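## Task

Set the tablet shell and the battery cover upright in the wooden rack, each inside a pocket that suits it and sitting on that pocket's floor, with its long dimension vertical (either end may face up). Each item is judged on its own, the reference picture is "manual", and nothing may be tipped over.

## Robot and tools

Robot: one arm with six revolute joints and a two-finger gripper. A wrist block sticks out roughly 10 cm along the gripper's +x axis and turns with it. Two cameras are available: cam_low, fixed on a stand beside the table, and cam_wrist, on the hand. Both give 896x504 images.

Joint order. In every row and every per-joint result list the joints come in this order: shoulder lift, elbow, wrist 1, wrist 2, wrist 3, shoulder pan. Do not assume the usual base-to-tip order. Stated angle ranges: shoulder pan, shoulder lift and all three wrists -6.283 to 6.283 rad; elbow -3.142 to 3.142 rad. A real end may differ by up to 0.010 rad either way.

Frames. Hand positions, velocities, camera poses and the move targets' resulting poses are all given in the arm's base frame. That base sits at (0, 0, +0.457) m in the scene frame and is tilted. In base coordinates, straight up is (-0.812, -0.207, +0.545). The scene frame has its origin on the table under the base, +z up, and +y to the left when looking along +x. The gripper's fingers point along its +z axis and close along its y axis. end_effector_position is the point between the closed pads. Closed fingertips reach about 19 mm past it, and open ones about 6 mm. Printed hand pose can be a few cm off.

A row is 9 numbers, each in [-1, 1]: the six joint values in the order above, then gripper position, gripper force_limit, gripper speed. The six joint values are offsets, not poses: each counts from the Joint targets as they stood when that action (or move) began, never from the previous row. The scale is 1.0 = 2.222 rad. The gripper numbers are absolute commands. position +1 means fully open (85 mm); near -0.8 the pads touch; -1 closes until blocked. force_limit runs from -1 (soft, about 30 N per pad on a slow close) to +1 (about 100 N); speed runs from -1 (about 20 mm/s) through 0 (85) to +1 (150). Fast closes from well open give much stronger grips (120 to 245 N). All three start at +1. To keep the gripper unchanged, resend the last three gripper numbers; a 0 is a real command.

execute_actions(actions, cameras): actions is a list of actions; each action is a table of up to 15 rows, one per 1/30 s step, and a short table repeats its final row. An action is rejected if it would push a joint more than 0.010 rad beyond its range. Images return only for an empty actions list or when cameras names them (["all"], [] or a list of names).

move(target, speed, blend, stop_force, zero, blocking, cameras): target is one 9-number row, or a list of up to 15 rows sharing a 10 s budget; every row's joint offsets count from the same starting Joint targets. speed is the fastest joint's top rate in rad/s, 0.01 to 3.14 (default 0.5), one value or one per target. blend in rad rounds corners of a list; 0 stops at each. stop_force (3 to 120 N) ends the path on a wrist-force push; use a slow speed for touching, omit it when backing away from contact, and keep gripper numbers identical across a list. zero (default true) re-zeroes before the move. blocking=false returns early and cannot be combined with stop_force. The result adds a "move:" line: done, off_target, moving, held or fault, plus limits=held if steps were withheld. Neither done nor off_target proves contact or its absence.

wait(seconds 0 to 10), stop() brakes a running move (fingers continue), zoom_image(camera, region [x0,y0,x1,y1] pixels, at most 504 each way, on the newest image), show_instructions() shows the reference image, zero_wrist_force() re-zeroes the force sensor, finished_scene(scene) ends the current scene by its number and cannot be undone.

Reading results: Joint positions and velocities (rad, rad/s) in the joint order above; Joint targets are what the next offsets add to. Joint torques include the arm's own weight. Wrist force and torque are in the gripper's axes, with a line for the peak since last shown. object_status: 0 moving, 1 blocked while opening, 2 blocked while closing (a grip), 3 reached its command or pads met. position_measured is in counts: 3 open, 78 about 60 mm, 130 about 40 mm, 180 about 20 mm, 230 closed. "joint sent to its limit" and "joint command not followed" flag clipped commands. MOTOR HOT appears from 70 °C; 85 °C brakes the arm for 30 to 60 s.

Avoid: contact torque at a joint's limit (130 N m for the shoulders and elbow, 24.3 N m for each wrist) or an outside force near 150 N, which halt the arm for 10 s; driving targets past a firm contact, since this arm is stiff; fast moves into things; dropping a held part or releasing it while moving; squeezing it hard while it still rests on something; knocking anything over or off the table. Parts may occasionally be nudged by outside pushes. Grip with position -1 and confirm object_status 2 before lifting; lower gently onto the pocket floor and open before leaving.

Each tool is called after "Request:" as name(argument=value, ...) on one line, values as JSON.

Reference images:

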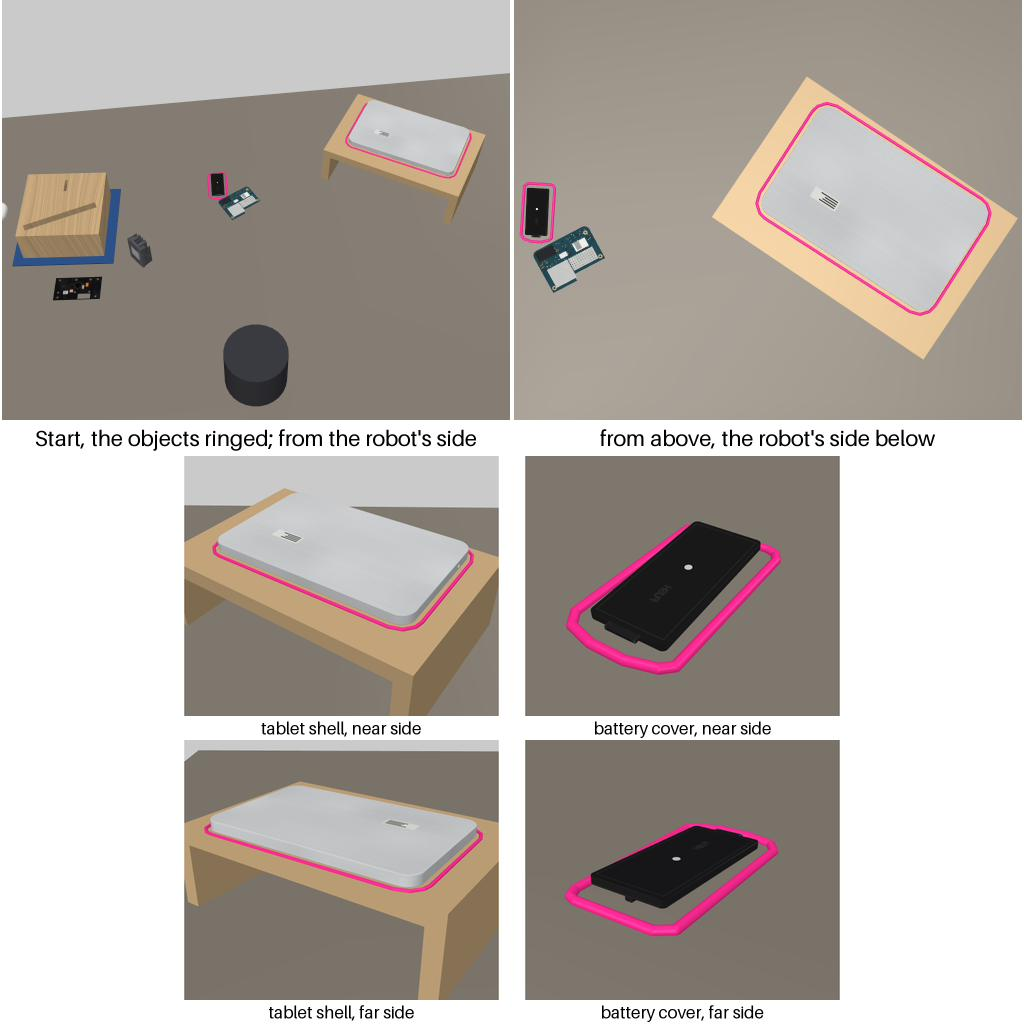

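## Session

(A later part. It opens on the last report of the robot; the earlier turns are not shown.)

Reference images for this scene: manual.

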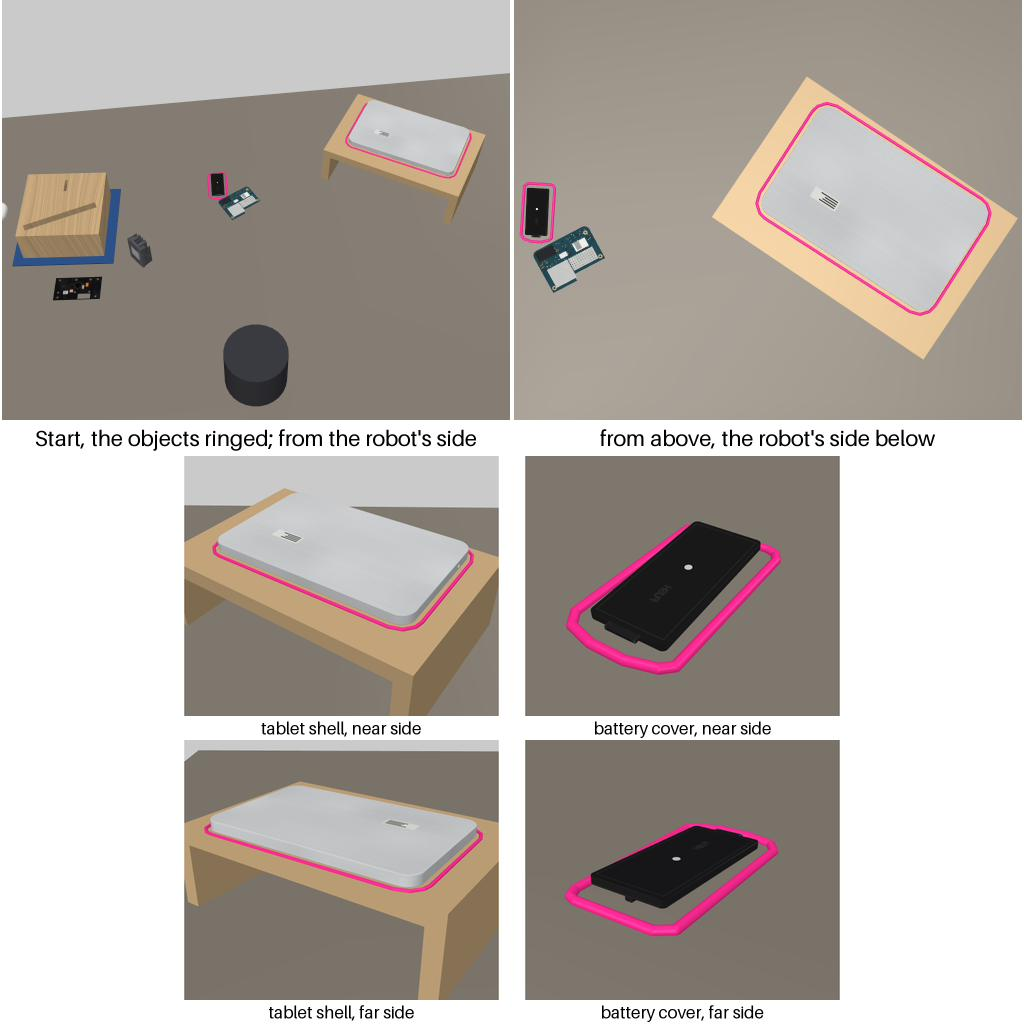

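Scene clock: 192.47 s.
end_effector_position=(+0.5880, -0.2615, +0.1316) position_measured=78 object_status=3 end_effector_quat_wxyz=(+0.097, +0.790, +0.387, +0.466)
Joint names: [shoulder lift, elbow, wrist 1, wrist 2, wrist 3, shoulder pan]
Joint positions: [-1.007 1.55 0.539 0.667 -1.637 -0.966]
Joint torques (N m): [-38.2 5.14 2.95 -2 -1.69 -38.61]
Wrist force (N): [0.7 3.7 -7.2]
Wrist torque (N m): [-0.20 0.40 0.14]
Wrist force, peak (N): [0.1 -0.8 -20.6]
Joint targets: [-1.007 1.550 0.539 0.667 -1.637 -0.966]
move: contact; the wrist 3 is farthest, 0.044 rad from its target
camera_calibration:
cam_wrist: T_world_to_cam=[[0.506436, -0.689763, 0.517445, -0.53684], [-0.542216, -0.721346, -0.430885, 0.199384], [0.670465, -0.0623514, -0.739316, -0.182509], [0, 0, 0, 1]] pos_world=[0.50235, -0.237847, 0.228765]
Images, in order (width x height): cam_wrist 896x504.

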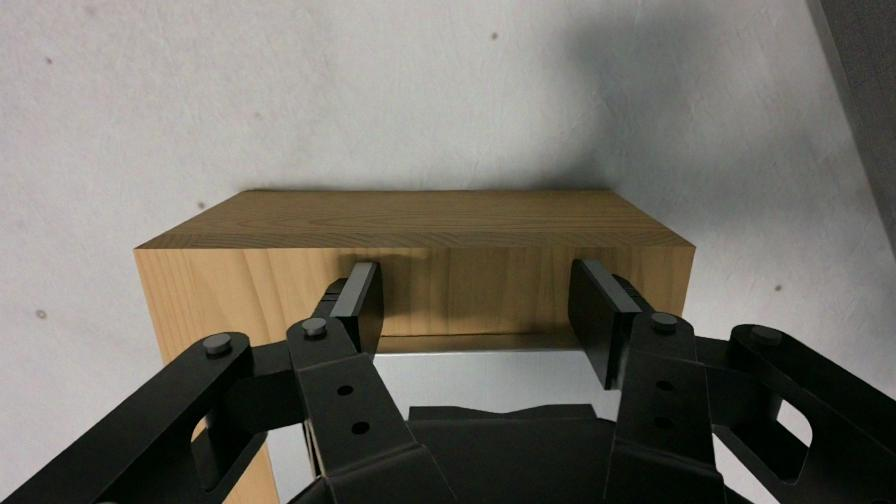

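Request:
move(target=[-0.0021, 0.0017, 0.0033, -0.0012, -0.0036, -0.0027, 0.4, -0.4, -0.5], speed=0.02)

Request:
move(target=[[0.0298, -0.008, 0.0043, -0.01, -0.0328, -0.0224, 0.4, -0.4, -0.5], [0.0613, -0.0215, 0.0124, -0.018, -0.0652, -0.0432, 0.4, -0.4, -0.5]], speed=0.035, blend=[0.005, 0], stop_force=12, cameras=["all"])

Scene clock: 204.00 s.
end_effector_position=(+0.5851, -0.2624, +0.1336) position_measured=78 object_status=3 end_effector_quat_wxyz=(+0.097, +0.790, +0.387, +0.466)
Joint names: [shoulder lift, elbow, wrist 1, wrist 2, wrist 3, shoulder pan]
Joint positions: [-1.012 1.554 0.546 0.664 -1.645 -0.972]
Joint torques (N m): [-36.17 0.36 2.63 -1.89 -0.55 -34.03]
Wrist force (N): [-0.8 2.2 -0.5]
Wrist torque (N m): [0.02 0.43 0.34]
Wrist force, peak (N): [0.7 3.7 -7.3]
Joint targets: [-1.012 1.554 0.546 0.664 -1.645 -0.972]
move: done

Scene clock: 209.23 s.
end_effector_position=(+0.5642, -0.3170, +0.0814) position_measured=78 object_status=3 end_effector_quat_wxyz=(+0.097, +0.790, +0.386, +0.467)
Joint names: [shoulder lift, elbow, wrist 1, wrist 2, wrist 3, shoulder pan]
Joint positions: [-0.875 1.506 0.574 0.624 -1.789 -1.068]
Joint torques (N m): [-40.49 3.14 -0.31 1.71 1.81 -24.09]
Wrist force (N): [-0.9 2.4 -0.4]
Wrist torque (N m): [0.06 0.43 0.33]
Wrist force, peak (N): [-0.6 2.6 -0.7]
Joint targets: [-0.875 1.506 0.574 0.624 -1.789 -1.068]
move: done
camera_calibration:
cam_wrist: T_world_to_cam=[[0.505709, -0.690371, 0.517345, -0.536901], [-0.542521, -0.720754, -0.431491, 0.125244], [0.670768, -0.0624615, -0.739033, -0.207355], [0, 0, 0, 1]] pos_world=[0.47855, -0.293343, 0.178563]

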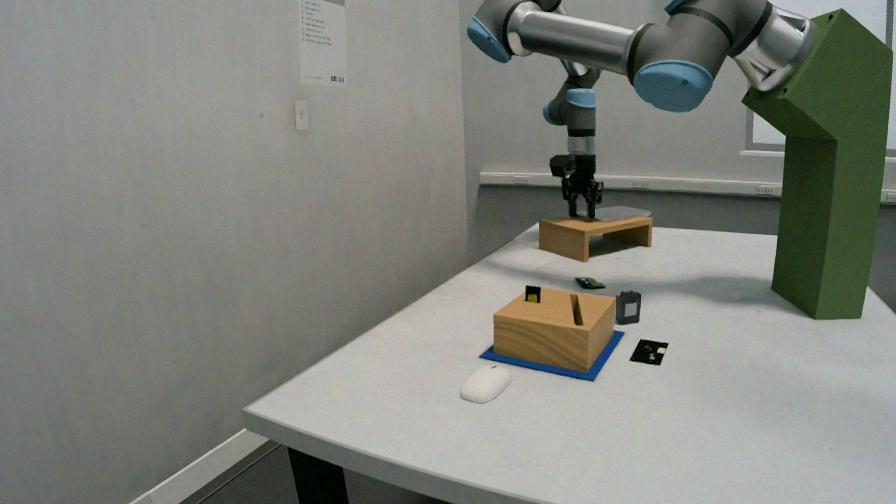

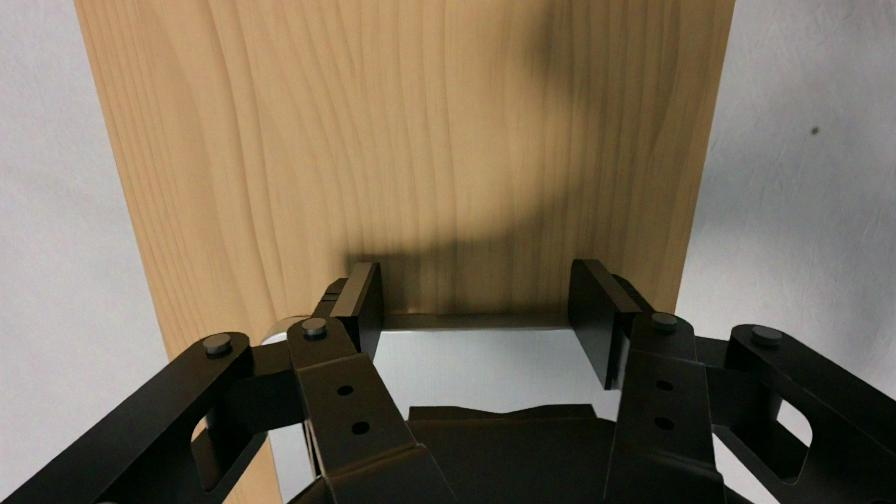

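Request:
move(target=[[-0.0047, 0.002, -0.0012, 0.0012, 0.0049, 0.0031, 0.4, -0.4, -0.5], [-0.0729, 0.059, 0.2151, -0.0198, -0.243, -0.1375, 0.4, -0.4, -0.5]], speed=[0.05, 0.4], blend=[0.001, 0], cameras=["all"])

Scene clock: 227.07 s.
end_effector_position=(+0.4254, -0.3525, +0.1746) position_measured=78 object_status=3 end_effector_quat_wxyz=(+0.097, +0.790, +0.387, +0.466)
Joint names: [shoulder lift, elbow, wrist 1, wrist 2, wrist 3, shoulder pan]
Joint positions: [-1.037 1.638 1.052 0.58 -2.329 -1.374]
Joint torques (N m): [-8.53 -17.82 1.05 1.79 -0.57 -31.9]
Wrist force (N): [-0.9 1.7 -0.2]
Wrist torque (N m): [-0.06 0.41 0.16]
Wrist force, peak (N): [-0.9 2.1 -1.7]
Joint targets: [-1.037 1.638 1.052 0.580 -2.329 -1.374]
move: done
camera_calibration:
cam_wrist: T_world_to_cam=[[0.506375, -0.689172, 0.518293, -0.539408], [-0.542118, -0.721842, -0.430177, 0.0637439], [0.670591, -0.0631449, -0.739135, -0.0477952], [0, 0, 0, 1]] pos_world=[0.33975, -0.32875, 0.271665]

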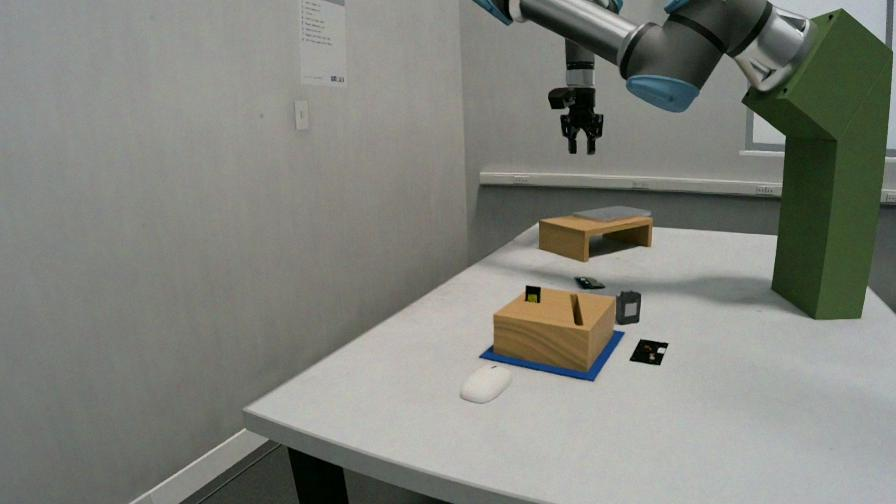

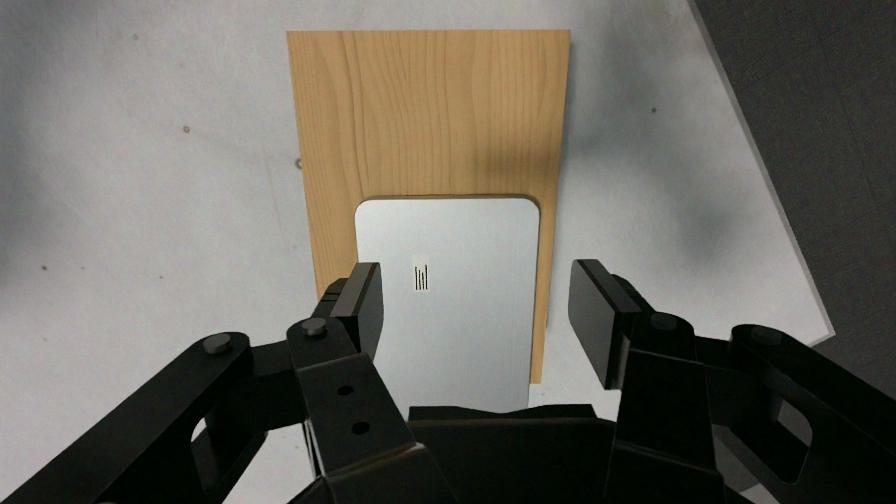

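Request:
move(target=[0.2417, -0.1971, -0.7885, 0.09, 0.5081, 0.0423, 0.2, -0.4, -0.5], speed=0.7, cameras=["all"])

Scene clock: 232.87 s.
end_effector_position=(+0.5477, -0.7273, +0.0142) position_measured=104 object_status=3 end_effector_quat_wxyz=(+0.529, +0.663, +0.246, +0.469)
Joint names: [shoulder lift, elbow, wrist 1, wrist 2, wrist 3, shoulder pan]
Joint positions: [-0.5 1.2 -0.7 0.78 -1.201 -1.28]
Joint torques (N m): [-42.56 -0.86 -2.43 -0.9 0.91 -63.45]
Wrist force (N): [-0.1 2.7 -0.6]
Wrist torque (N m): [0.52 0.37 0.43]
Wrist force, peak (N): [-0.6 2.9 -0.3]
Joint targets: [-0.500 1.200 -0.700 0.780 -1.200 -1.280]
move: done
camera_calibration:
cam_wrist: T_world_to_cam=[[-0.186428, -0.317209, 0.929851, -0.132397], [-0.720486, -0.599307, -0.3489, -0.0238103], [0.66794, -0.73499, -0.116817, -0.76802], [0, 0, 0, 1]] pos_world=[0.471154, -0.620754, 0.0250843]

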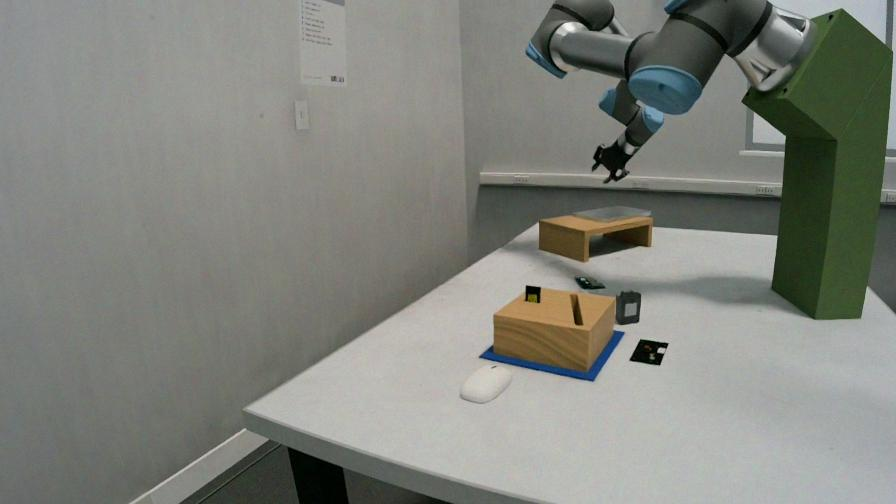

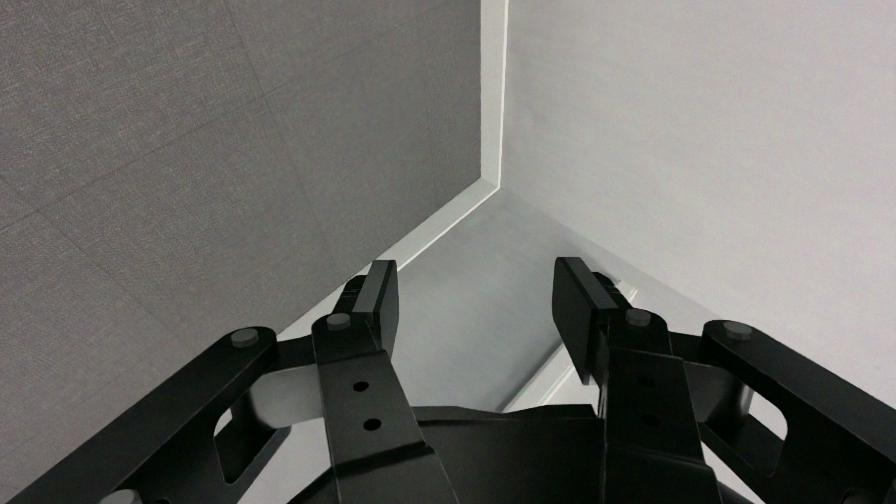

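Request:
move(target=[0.3887, -0.1765, -0.9885, 0.0913, 0.5322, 0.037, 0.2, -0.4, -0.5], speed=0.6, cameras=["all"])

Scene clock: 237.47 s.
end_effector_position=(+0.4812, -0.4726, -0.1231) position_measured=104 object_status=3 end_effector_quat_wxyz=(+0.563, +0.099, +0.281, +0.771)
Joint names: [shoulder lift, elbow, wrist 1, wrist 2, wrist 3, shoulder pan]
Joint positions: [0.363 0.807 -2.896 0.983 -0.018 -1.197]
Joint torques (N m): [-32.46 4.27 -3.04 0.09 0.01 -54.03]
Wrist force (N): [1.0 1.9 -0.8]
Wrist torque (N m): [0.71 0.09 0.32]
Wrist force, peak (N): [0.6 3.6 -1.1]
Joint targets: [0.363 0.807 -2.897 0.983 -0.018 -1.198]
move: done
camera_calibration:
cam_wrist: T_world_to_cam=[[-0.817203, -0.218361, 0.533383, 0.365179], [0.166312, -0.975425, -0.14452, -0.546209], [0.551833, -0.0293942, 0.833436, -0.0460801], [0, 0, 0, 1]] pos_world=[0.414695, -0.454399, -0.235314]

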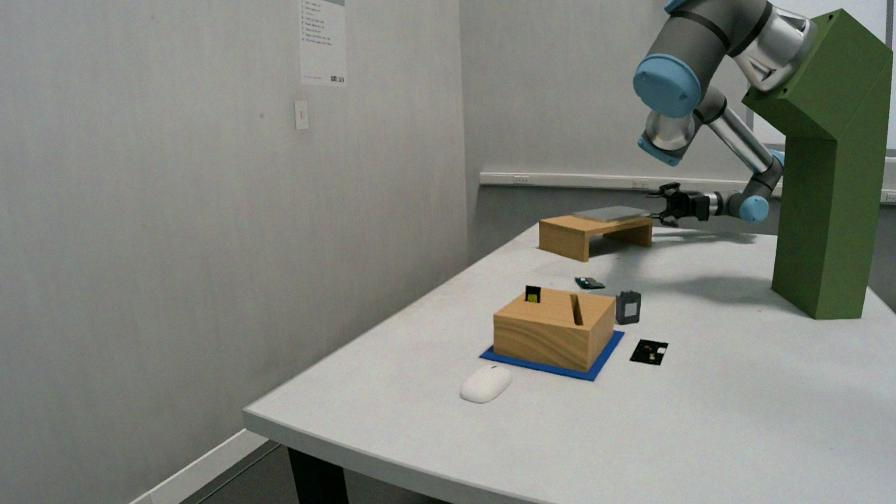

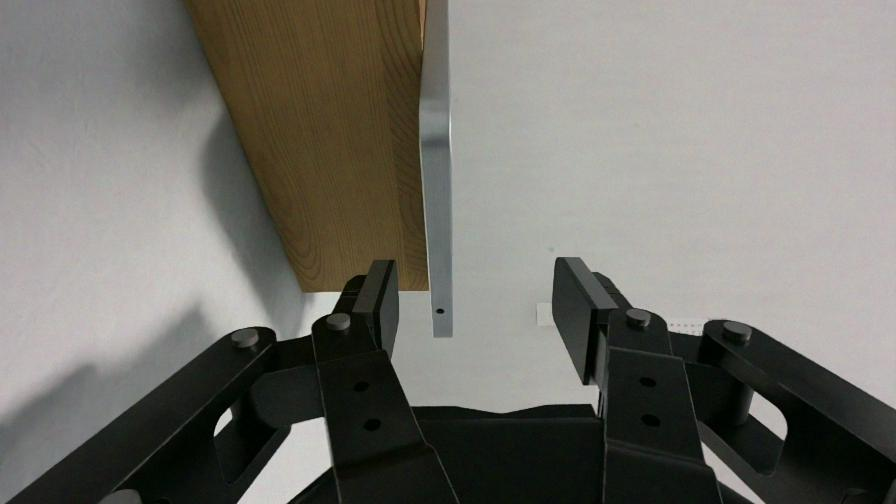

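Request:
zoom_image(camera="cam_wrist", region=[380, 60, 600, 370])

Scaled by 1.626.

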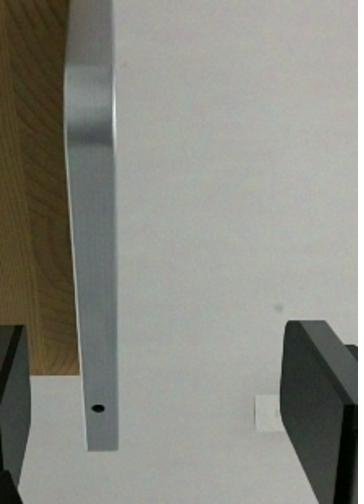

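Request:
move(target=[-0.046, 0.0572, 0.0072, -0.0033, -0.0377, 0.0261, 0.2, -0.4, -0.5], speed=0.15, cameras=["cam_wrist"])

Request:
zoom_image(camera="cam_wrist", region=[360, 60, 600, 400])

Scene clock: 247.00 s.
end_effector_position=(+0.5150, -0.4556, -0.0894) position_measured=104 object_status=3 end_effector_quat_wxyz=(+0.569, +0.098, +0.281, +0.767)
Joint names: [shoulder lift, elbow, wrist 1, wrist 2, wrist 3, shoulder pan]
Joint positions: [0.261 0.935 -2.88 0.976 -0.102 -1.139]
Joint torques (N m): [-14 -12.58 -1.78 1.4 1.82 -57.17]
Wrist force (N): [0.9 1.9 -0.8]
Wrist torque (N m): [0.70 0.11 0.25]
Wrist force, peak (N): [0.8 2.5 -1.9]
Joint targets: [0.261 0.935 -2.881 0.976 -0.102 -1.140]
move: done
camera_calibration:
cam_wrist: T_world_to_cam=[[-0.82188, -0.206112, 0.531066, 0.386258], [0.155324, -0.978008, -0.139195, -0.52549], [0.548077, -0.0319149, 0.835819, -0.0913894], [0, 0, 0, 1]] pos_world=[0.449167, -0.437237, -0.201889]
Images, in order (width x height): cam_wrist 896x504.

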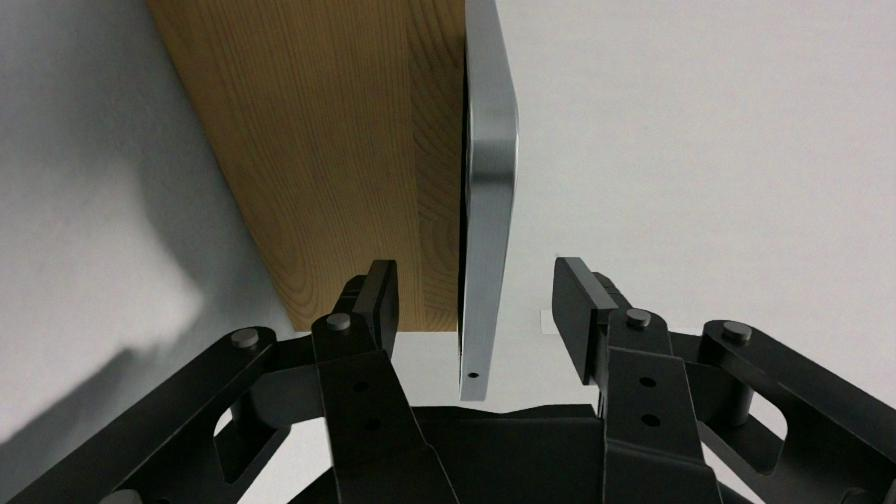

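Scaled by 1.482.

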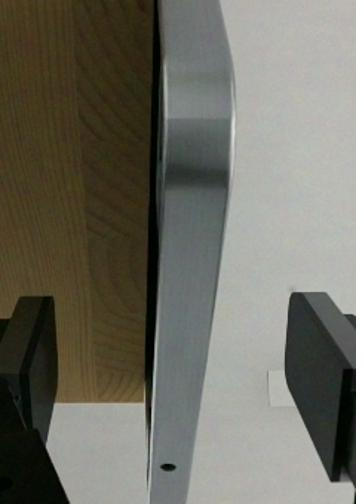

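Request:
move(target=[-0.0235, 0.0305, -0.0021, -0.0011, -0.0139, 0.0079, 0.2, -0.4, -0.5], speed=0.04, stop_force=4, cameras=["cam_wrist", "cam_low"])

Request:
zoom_image(camera="cam_wrist", region=[360, 60, 600, 400])

Request:
zoom_image(camera="cam_low", region=[530, 160, 770, 290])

Scene clock: 256.30 s.
end_effector_position=(+0.5241, -0.4480, -0.0712) position_measured=104 object_status=3 end_effector_quat_wxyz=(+0.572, +0.096, +0.282, +0.764)
Joint names: [shoulder lift, elbow, wrist 1, wrist 2, wrist 3, shoulder pan]
Joint positions: [0.209 1.002 -2.885 0.973 -0.132 -1.122]
Joint torques (N m): [-13.76 -10.93 -1.62 1.27 1.18 -57]
Wrist force (N): [0.8 2.0 -0.8]
Wrist torque (N m): [0.70 0.13 0.33]
Wrist force, peak (N): [1.2 2.2 -1.0]
Joint targets: [0.209 1.002 -2.885 0.973 -0.132 -1.122]
move: done
camera_calibration:
cam_wrist: T_world_to_cam=[[-0.825235, -0.196368, 0.529554, 0.391654], [0.147793, -0.980022, -0.133095, -0.513481], [0.54511, -0.0315705, 0.83777, -0.109433], [0, 0, 0, 1]] pos_world=[0.458749, -0.429769, -0.184064]

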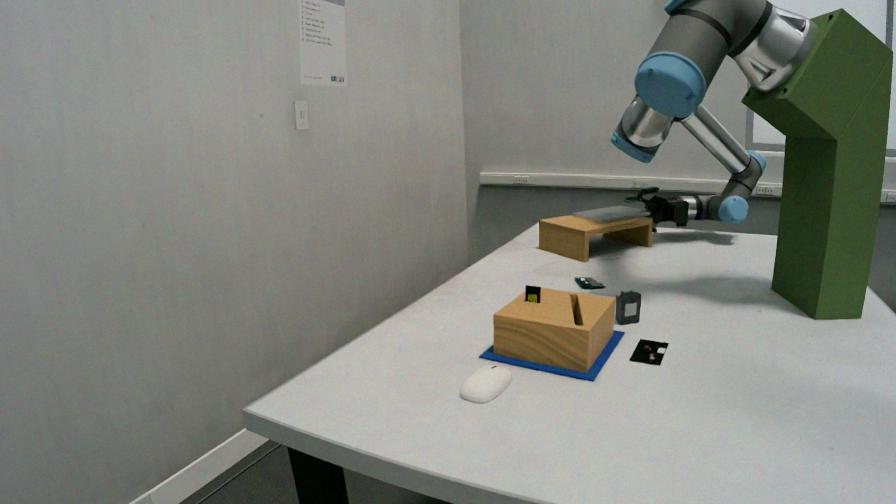

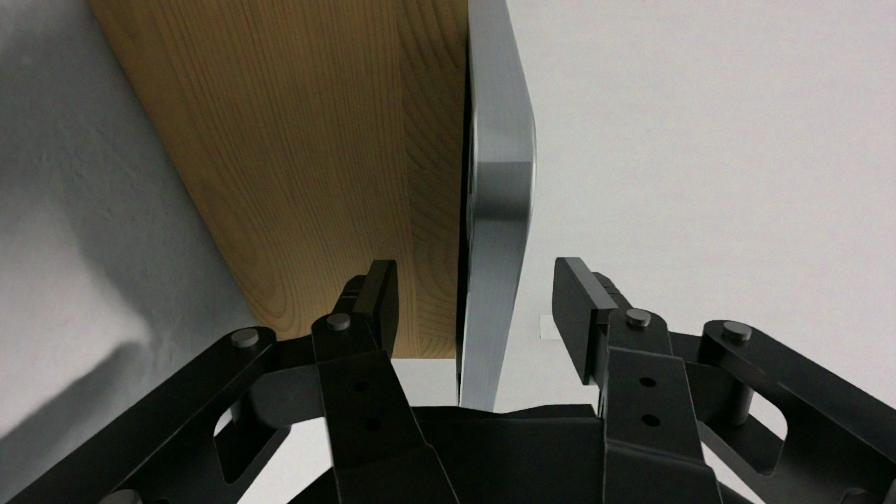

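Scaled by 1.482.

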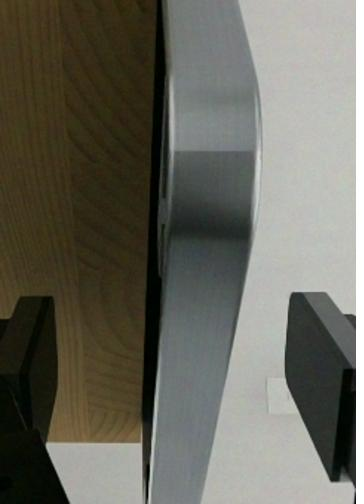

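Scaled by 2.100.

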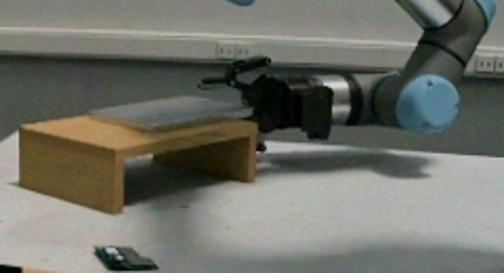

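Request:
move(target=[0.0032, -0.0042, 0.0003, 0.0002, 0.0013, -0.0011, 0.2, -0.2, -1], speed=0.03)

Request:
execute_actions(actions=[[[0, 0, 0, 0, 0, 0, -1, -0.2, -1]], [[0, 0, 0, 0, 0, 0, -1, -0.2, -1]], [[0, 0, 0, 0, 0, 0, -1, -0.2, -1]], [[0, 0, 0, 0, 0, 0, -1, -0.2, -1]], [[0, 0, 0, 0, 0, 0, -1, -0.2, -1]]], cameras=["all"])

Scene clock: 260.03 s.
end_effector_position=(+0.5228, -0.4492, -0.0737) position_measured=104 object_status=3 end_effector_quat_wxyz=(+0.573, +0.096, +0.282, +0.764)
Joint names: [shoulder lift, elbow, wrist 1, wrist 2, wrist 3, shoulder pan]
Joint positions: [0.216 0.993 -2.885 0.974 -0.13 -1.125]
Joint torques (N m): [-22.6 -2.62 0.45 4.4 1.66 -54.14]
Wrist force (N): [1.0 1.9 -0.7]
Wrist torque (N m): [0.70 0.09 0.15]
Wrist force, peak (N): [1.2 2.1 -1.0]
Joint targets: [0.216 0.993 -2.885 0.974 -0.130 -1.125]
move: done

Scene clock: 262.73 s.
end_effector_position=(+0.5228, -0.4492, -0.0737) position_measured=207 object_status=2 end_effector_quat_wxyz=(+0.573, +0.096, +0.282, +0.764)
Joint names: [shoulder lift, elbow, wrist 1, wrist 2, wrist 3, shoulder pan]
Joint positions: [0.216 0.993 -2.885 0.974 -0.13 -1.125]
Joint torques (N m): [-34.69 5.81 -2.42 0.89 -0.78 -36.54]
Wrist force (N): [0.9 6.3 -1.6]
Wrist torque (N m): [0.19 0.10 0.75]
Wrist force, peak (N): [0.8 6.7 -1.9]
Joint targets: [0.216 0.993 -2.885 0.974 -0.130 -1.125]
Step readings (joint positions):
0: [0.216 0.993 -2.885 0.974 -0.130 -1.125]
1: [0.216 0.993 -2.885 0.974 -0.130 -1.125]
2: [0.216 0.993 -2.885 0.974 -0.130 -1.125]
4: [0.216 0.993 -2.885 0.974 -0.130 -1.125]
8: [0.216 0.993 -2.885 0.974 -0.130 -1.125]
15: [0.216 0.993 -2.885 0.974 -0.130 -1.125]
16: [0.216 0.993 -2.885 0.974 -0.130 -1.125]
17: [0.216 0.993 -2.885 0.974 -0.130 -1.125]
19: [0.216 0.993 -2.885 0.974 -0.130 -1.125]
23: [0.216 0.993 -2.885 0.974 -0.130 -1.125]
30: [0.216 0.993 -2.885 0.974 -0.130 -1.125]
31: [0.216 0.993 -2.885 0.974 -0.130 -1.125]
32: [0.216 0.993 -2.885 0.974 -0.130 -1.125]
34: [0.216 0.993 -2.885 0.974 -0.130 -1.125]
38: [0.216 0.993 -2.885 0.974 -0.130 -1.125]
45: [0.216 0.993 -2.885 0.974 -0.130 -1.125]
46: [0.216 0.993 -2.885 0.974 -0.130 -1.125]
47: [0.216 0.993 -2.885 0.974 -0.130 -1.125]
49: [0.216 0.993 -2.885 0.974 -0.130 -1.125]
53: [0.216 0.993 -2.885 0.974 -0.130 -1.125]
60: [0.216 0.993 -2.885 0.974 -0.130 -1.125]
61: [0.216 0.993 -2.885 0.974 -0.130 -1.125]
62: [0.216 0.993 -2.885 0.974 -0.130 -1.125]
64: [0.216 0.993 -2.885 0.974 -0.130 -1.125]
68: [0.216 0.993 -2.885 0.974 -0.130 -1.125]
75: [0.216 0.993 -2.885 0.974 -0.130 -1.125]
camera_calibration:
cam_wrist: T_world_to_cam=[[-0.825323, -0.196413, 0.5294, 0.391711], [0.147743, -0.980006, -0.133264, -0.514703], [0.54499, -0.0317703, 0.83784, -0.106821], [0, 0, 0, 1]] pos_world=[0.457549, -0.430869, -0.186464]

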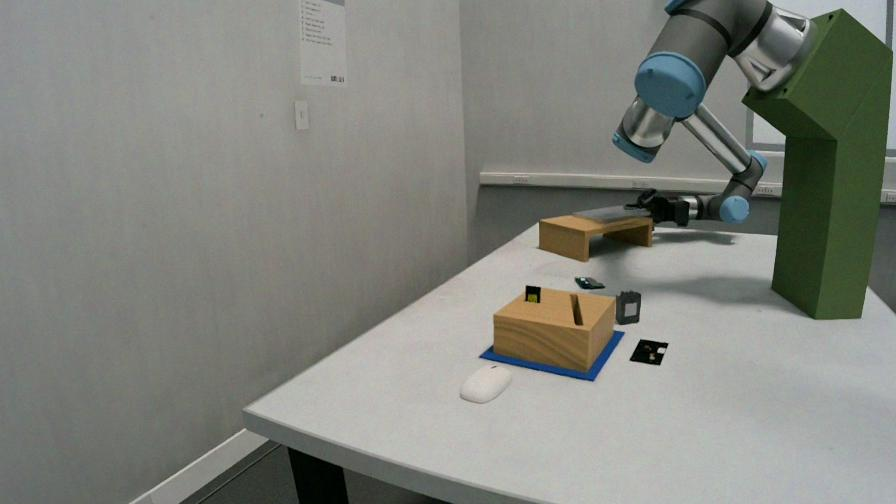

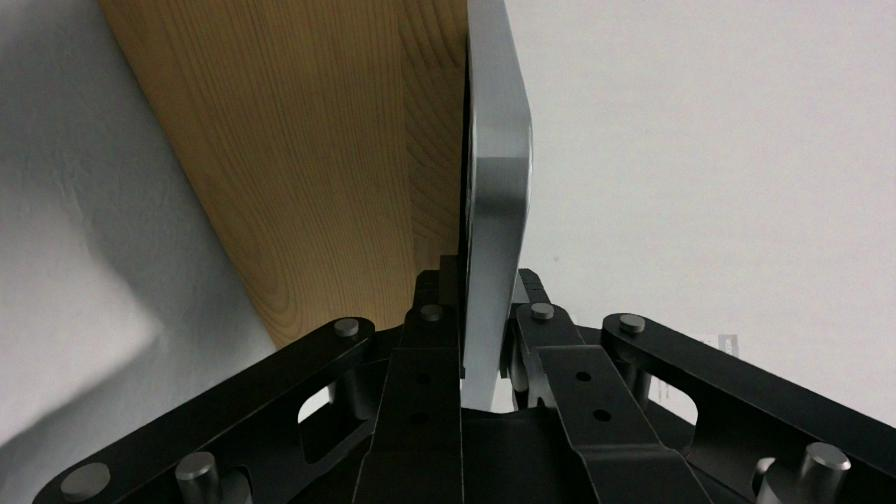

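Request:
move(target=[-0.0266, 0.0476, -0.0366, 0.0023, 0.0275, -0.0227, -1, -0.2, -1], speed=0.08, cameras=["all"])

Scene clock: 299.27 s.
end_effector_position=(+0.4905, -0.4566, -0.0516) position_measured=210 object_status=2 end_effector_quat_wxyz=(+0.572, +0.096, +0.283, +0.764)
Joint names: [shoulder lift, elbow, wrist 1, wrist 2, wrist 3, shoulder pan]
Joint positions: [0.157 1.099 -2.966 0.979 -0.068 -1.175]
Joint torques (N m): [-15.72 -11.23 0.58 3.9 -1.51 -35.22]
Wrist force (N): [1.1 1.4 -0.6]
Wrist torque (N m): [0.69 0.09 0.18]
Wrist force, peak (N): [0.9 6.8 -1.6]
Joint targets: [0.157 1.099 -2.966 0.979 -0.068 -1.175]
move: done
camera_calibration:
cam_wrist: T_world_to_cam=[[-0.824856, -0.196198, 0.530207, 0.351775], [0.148051, -0.980085, -0.132345, -0.514432], [0.545613, -0.0306678, 0.837476, -0.107626], [0, 0, 0, 1]] pos_world=[0.425048, -0.43847, -0.164462]

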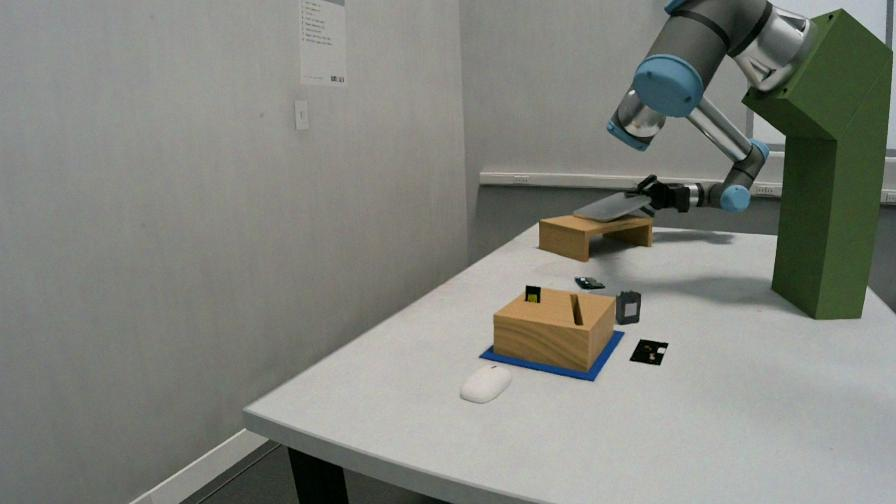

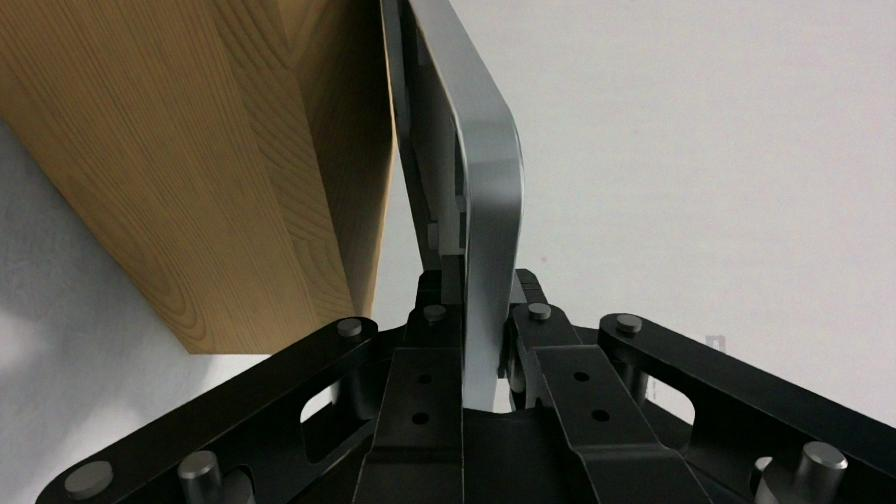

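Request:
zoom_image(camera="cam_wrist", region=[330, 0, 600, 420])

Request:
zoom_image(camera="cam_low", region=[530, 160, 690, 270])

Scaled by 1.200.

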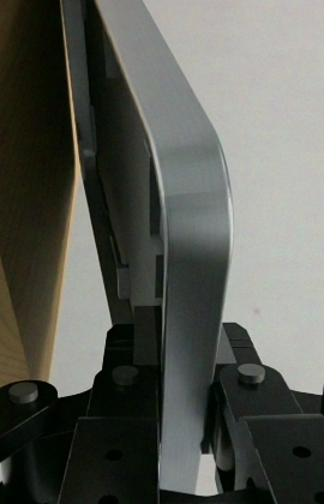

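Scaled by 3.150.

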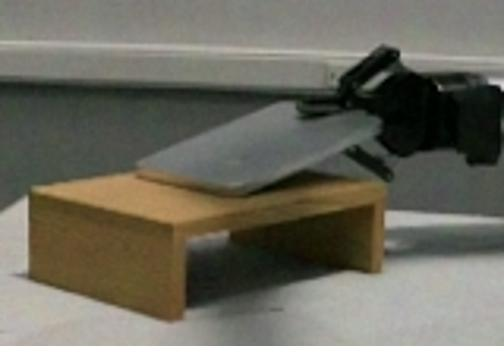

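Request:
move(target=[[0.0214, -0.0378, 0.0113, 0.0009, 0.009, -0.0075, -1, -0.2, -1], [0.048, -0.0855, 0.0477, -0.0014, -0.0189, 0.015, -1, -0.2, -1]], speed=0.06, blend=[0.02, 0], stop_force=8, cameras=["all"])

Request:
zoom_image(camera="cam_low", region=[530, 160, 690, 270])

Scene clock: 317.43 s.
end_effector_position=(+0.5148, -0.4643, -0.0853) position_measured=210 object_status=2 end_effector_quat_wxyz=(+0.573, +0.096, +0.282, +0.763)
Joint names: [shoulder lift, elbow, wrist 1, wrist 2, wrist 3, shoulder pan]
Joint positions: [0.259 0.916 -2.866 0.976 -0.106 -1.145]
Joint torques (N m): [-35.47 -12.57 0.61 1.47 -1.52 -57.03]
Wrist force (N): [2.5 8.4 0.8]
Wrist torque (N m): [-0.21 0.06 1.14]
Wrist force, peak (N): [-1.6 10.2 -2.6]
Joint targets: [0.259 0.916 -2.866 0.976 -0.106 -1.145]
move: contact; path passed 1 of 2 targets
camera_calibration:
cam_wrist: T_world_to_cam=[[-0.825882, -0.195087, 0.529018, 0.389215], [0.146839, -0.980278, -0.13226, -0.529523], [0.544387, -0.031551, 0.838241, -0.0926666], [0, 0, 0, 1]] pos_world=[0.449647, -0.446073, -0.19826]

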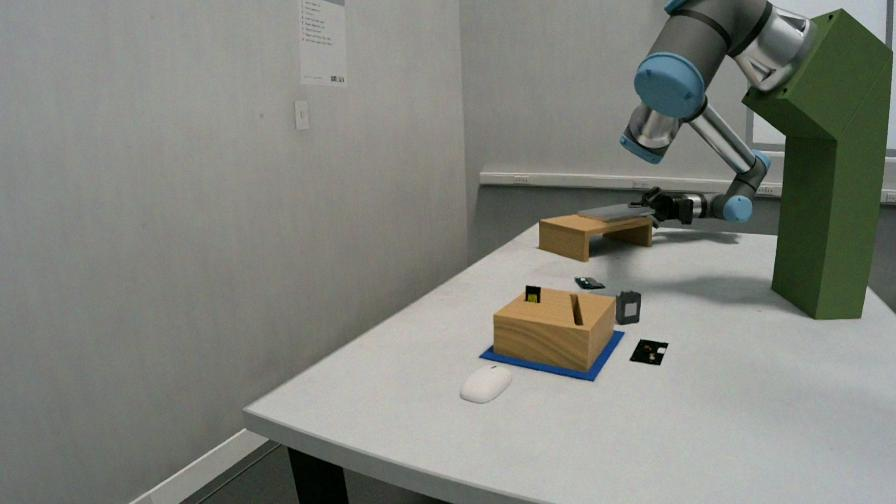

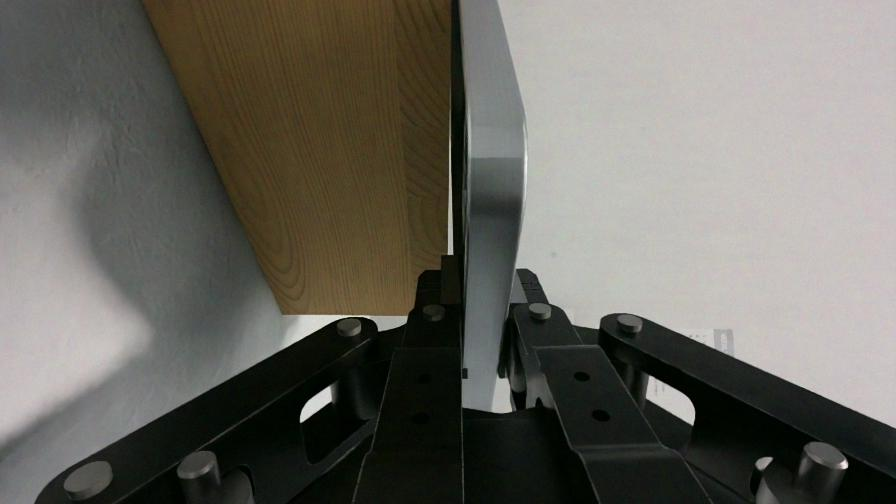

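Scaled by 3.150.

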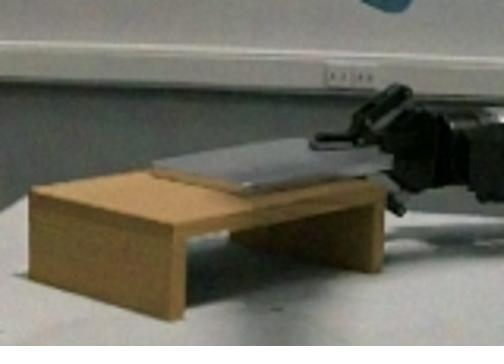

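Request:
execute_actions(actions=[[[0, 0, 0, 0, 0, 0, 0.2, -0.2, -1]], [[0, 0, 0, 0, 0, 0, 0.2, -0.2, -1]], [[0, 0, 0, 0, 0, 0, 0.2, -0.2, -1]], [[0, 0, 0, 0, 0, 0, 0.2, -0.2, -1]], [[0, 0, 0, 0, 0, 0, 0.2, -0.2, -1]]], cameras=["all"])

Request:
zoom_image(camera="cam_wrist", region=[360, 60, 600, 420])

Scene clock: 321.57 s.
end_effector_position=(+0.5148, -0.4643, -0.0853) position_measured=104 object_status=3 end_effector_quat_wxyz=(+0.573, +0.096, +0.282, +0.763)
Joint names: [shoulder lift, elbow, wrist 1, wrist 2, wrist 3, shoulder pan]
Joint positions: [0.259 0.916 -2.866 0.976 -0.106 -1.145]
Joint torques (N m): [-35.11 -9.38 -2.27 1.67 -1.43 -54.15]
Wrist force (N): [1.3 1.7 -1.0]
Wrist torque (N m): [0.67 0.05 0.15]
Wrist force, peak (N): [2.6 8.7 0.6]
Joint targets: [0.259 0.916 -2.866 0.976 -0.106 -1.145]
Step readings (joint positions):
0: [0.259 0.916 -2.866 0.976 -0.106 -1.145]
1: [0.259 0.916 -2.866 0.976 -0.106 -1.145]
2: [0.259 0.916 -2.866 0.976 -0.106 -1.145]
4: [0.259 0.916 -2.866 0.976 -0.106 -1.145]
8: [0.259 0.916 -2.866 0.976 -0.106 -1.145]
15: [0.259 0.916 -2.866 0.976 -0.106 -1.145]
16: [0.259 0.916 -2.866 0.976 -0.106 -1.145]
17: [0.259 0.916 -2.866 0.976 -0.106 -1.145]
19: [0.259 0.916 -2.866 0.976 -0.106 -1.145]
23: [0.259 0.916 -2.866 0.976 -0.106 -1.145]
30: [0.259 0.916 -2.866 0.976 -0.106 -1.145]
31: [0.259 0.916 -2.866 0.976 -0.106 -1.145]
32: [0.259 0.916 -2.866 0.976 -0.106 -1.145]
34: [0.259 0.916 -2.866 0.976 -0.106 -1.145]
38: [0.259 0.916 -2.866 0.976 -0.106 -1.145]
45: [0.259 0.916 -2.866 0.976 -0.106 -1.145]
46: [0.259 0.916 -2.866 0.976 -0.106 -1.145]
47: [0.259 0.916 -2.866 0.976 -0.106 -1.145]
49: [0.259 0.916 -2.866 0.976 -0.106 -1.145]
53: [0.259 0.916 -2.866 0.976 -0.106 -1.145]
60: [0.259 0.916 -2.866 0.976 -0.106 -1.145]
61: [0.259 0.916 -2.866 0.976 -0.106 -1.145]
62: [0.259 0.916 -2.866 0.976 -0.106 -1.145]
64: [0.259 0.916 -2.866 0.976 -0.106 -1.145]
68: [0.259 0.916 -2.866 0.976 -0.106 -1.145]
75: [0.259 0.916 -2.866 0.976 -0.106 -1.145]
camera_calibration:
cam_wrist: T_world_to_cam=[[-0.82589, -0.195034, 0.529025, 0.389244], [0.146795, -0.980289, -0.132231, -0.529502], [0.544387, -0.0315502, 0.838241, -0.0926661], [0, 0, 0, 1]] pos_world=[0.449647, -0.446073, -0.19826]

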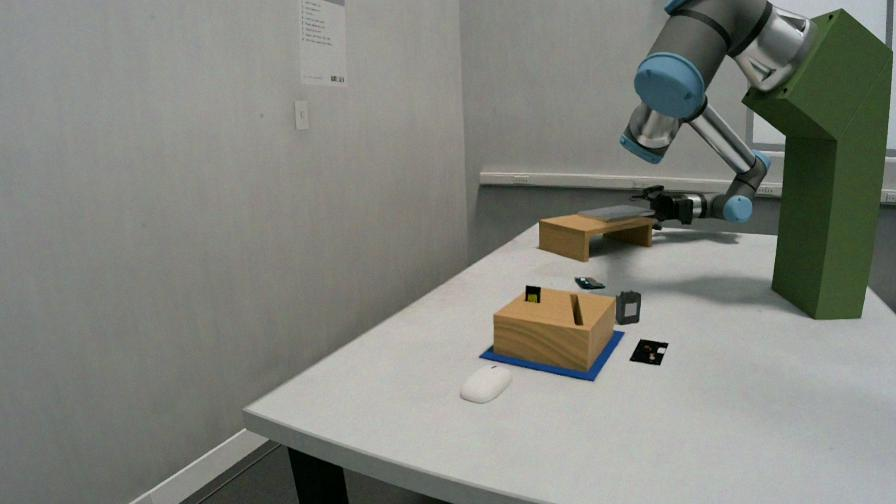

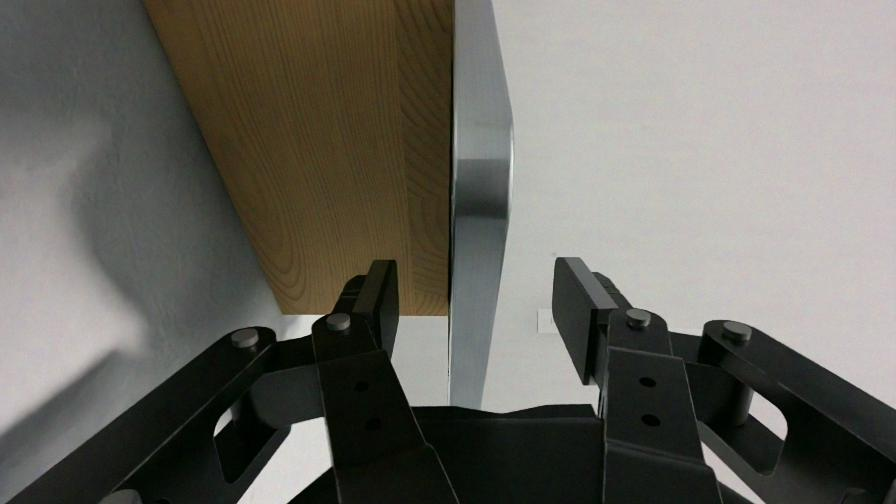

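Scaled by 1.400.

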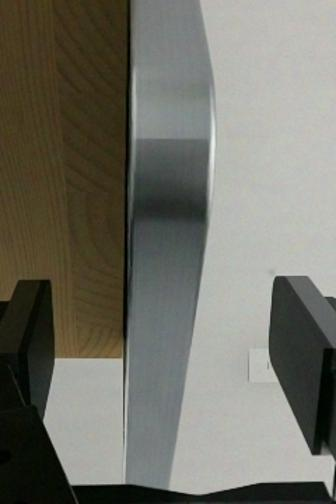

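Request:
move(target=[-0.0078, -0.0548, 0.0694, -0.0012, -0.011, 0.0091, 0.2, -0.2, -1], speed=0.07, stop_force=5, cameras=["cam_wrist"])

Request:
zoom_image(camera="cam_wrist", region=[360, 60, 600, 420])

Scene clock: 329.40 s.
end_effector_position=(+0.5479, -0.5022, -0.0552) position_measured=104 object_status=3 end_effector_quat_wxyz=(+0.573, +0.096, +0.282, +0.764)
Joint names: [shoulder lift, elbow, wrist 1, wrist 2, wrist 3, shoulder pan]
Joint positions: [0.242 0.795 -2.711 0.974 -0.13 -1.125]
Joint torques (N m): [-19.62 3.33 -4.04 0.9 1.4 -57.24]
Wrist force (N): [1.5 1.7 -0.9]
Wrist torque (N m): [0.67 0.00 0.33]
Wrist force, peak (N): [1.9 1.9 -1.1]
Joint targets: [0.242 0.795 -2.711 0.974 -0.130 -1.125]
move: done
camera_calibration:
cam_wrist: T_world_to_cam=[[-0.825426, -0.195538, 0.529564, 0.392773], [0.146615, -0.980159, -0.133389, -0.567451], [0.545139, -0.0324601, 0.837717, -0.138024], [0, 0, 0, 1]] pos_world=[0.482644, -0.483871, -0.168065]
Images, in order (width x height): cam_wrist 896x504.

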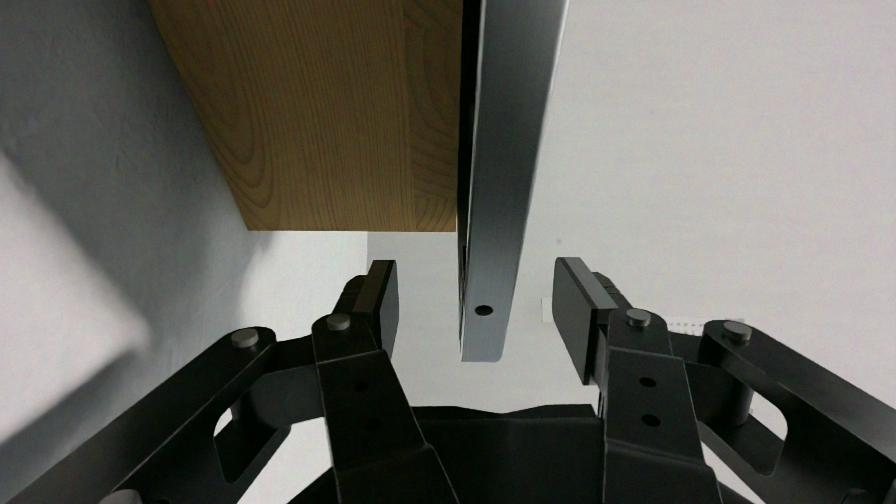

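Scaled by 1.400.

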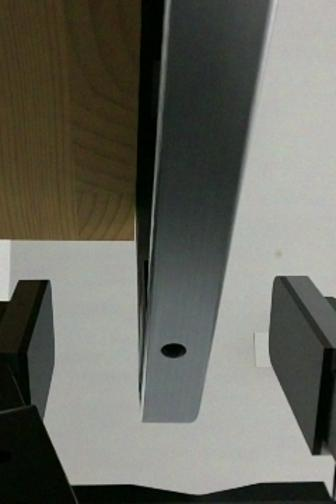

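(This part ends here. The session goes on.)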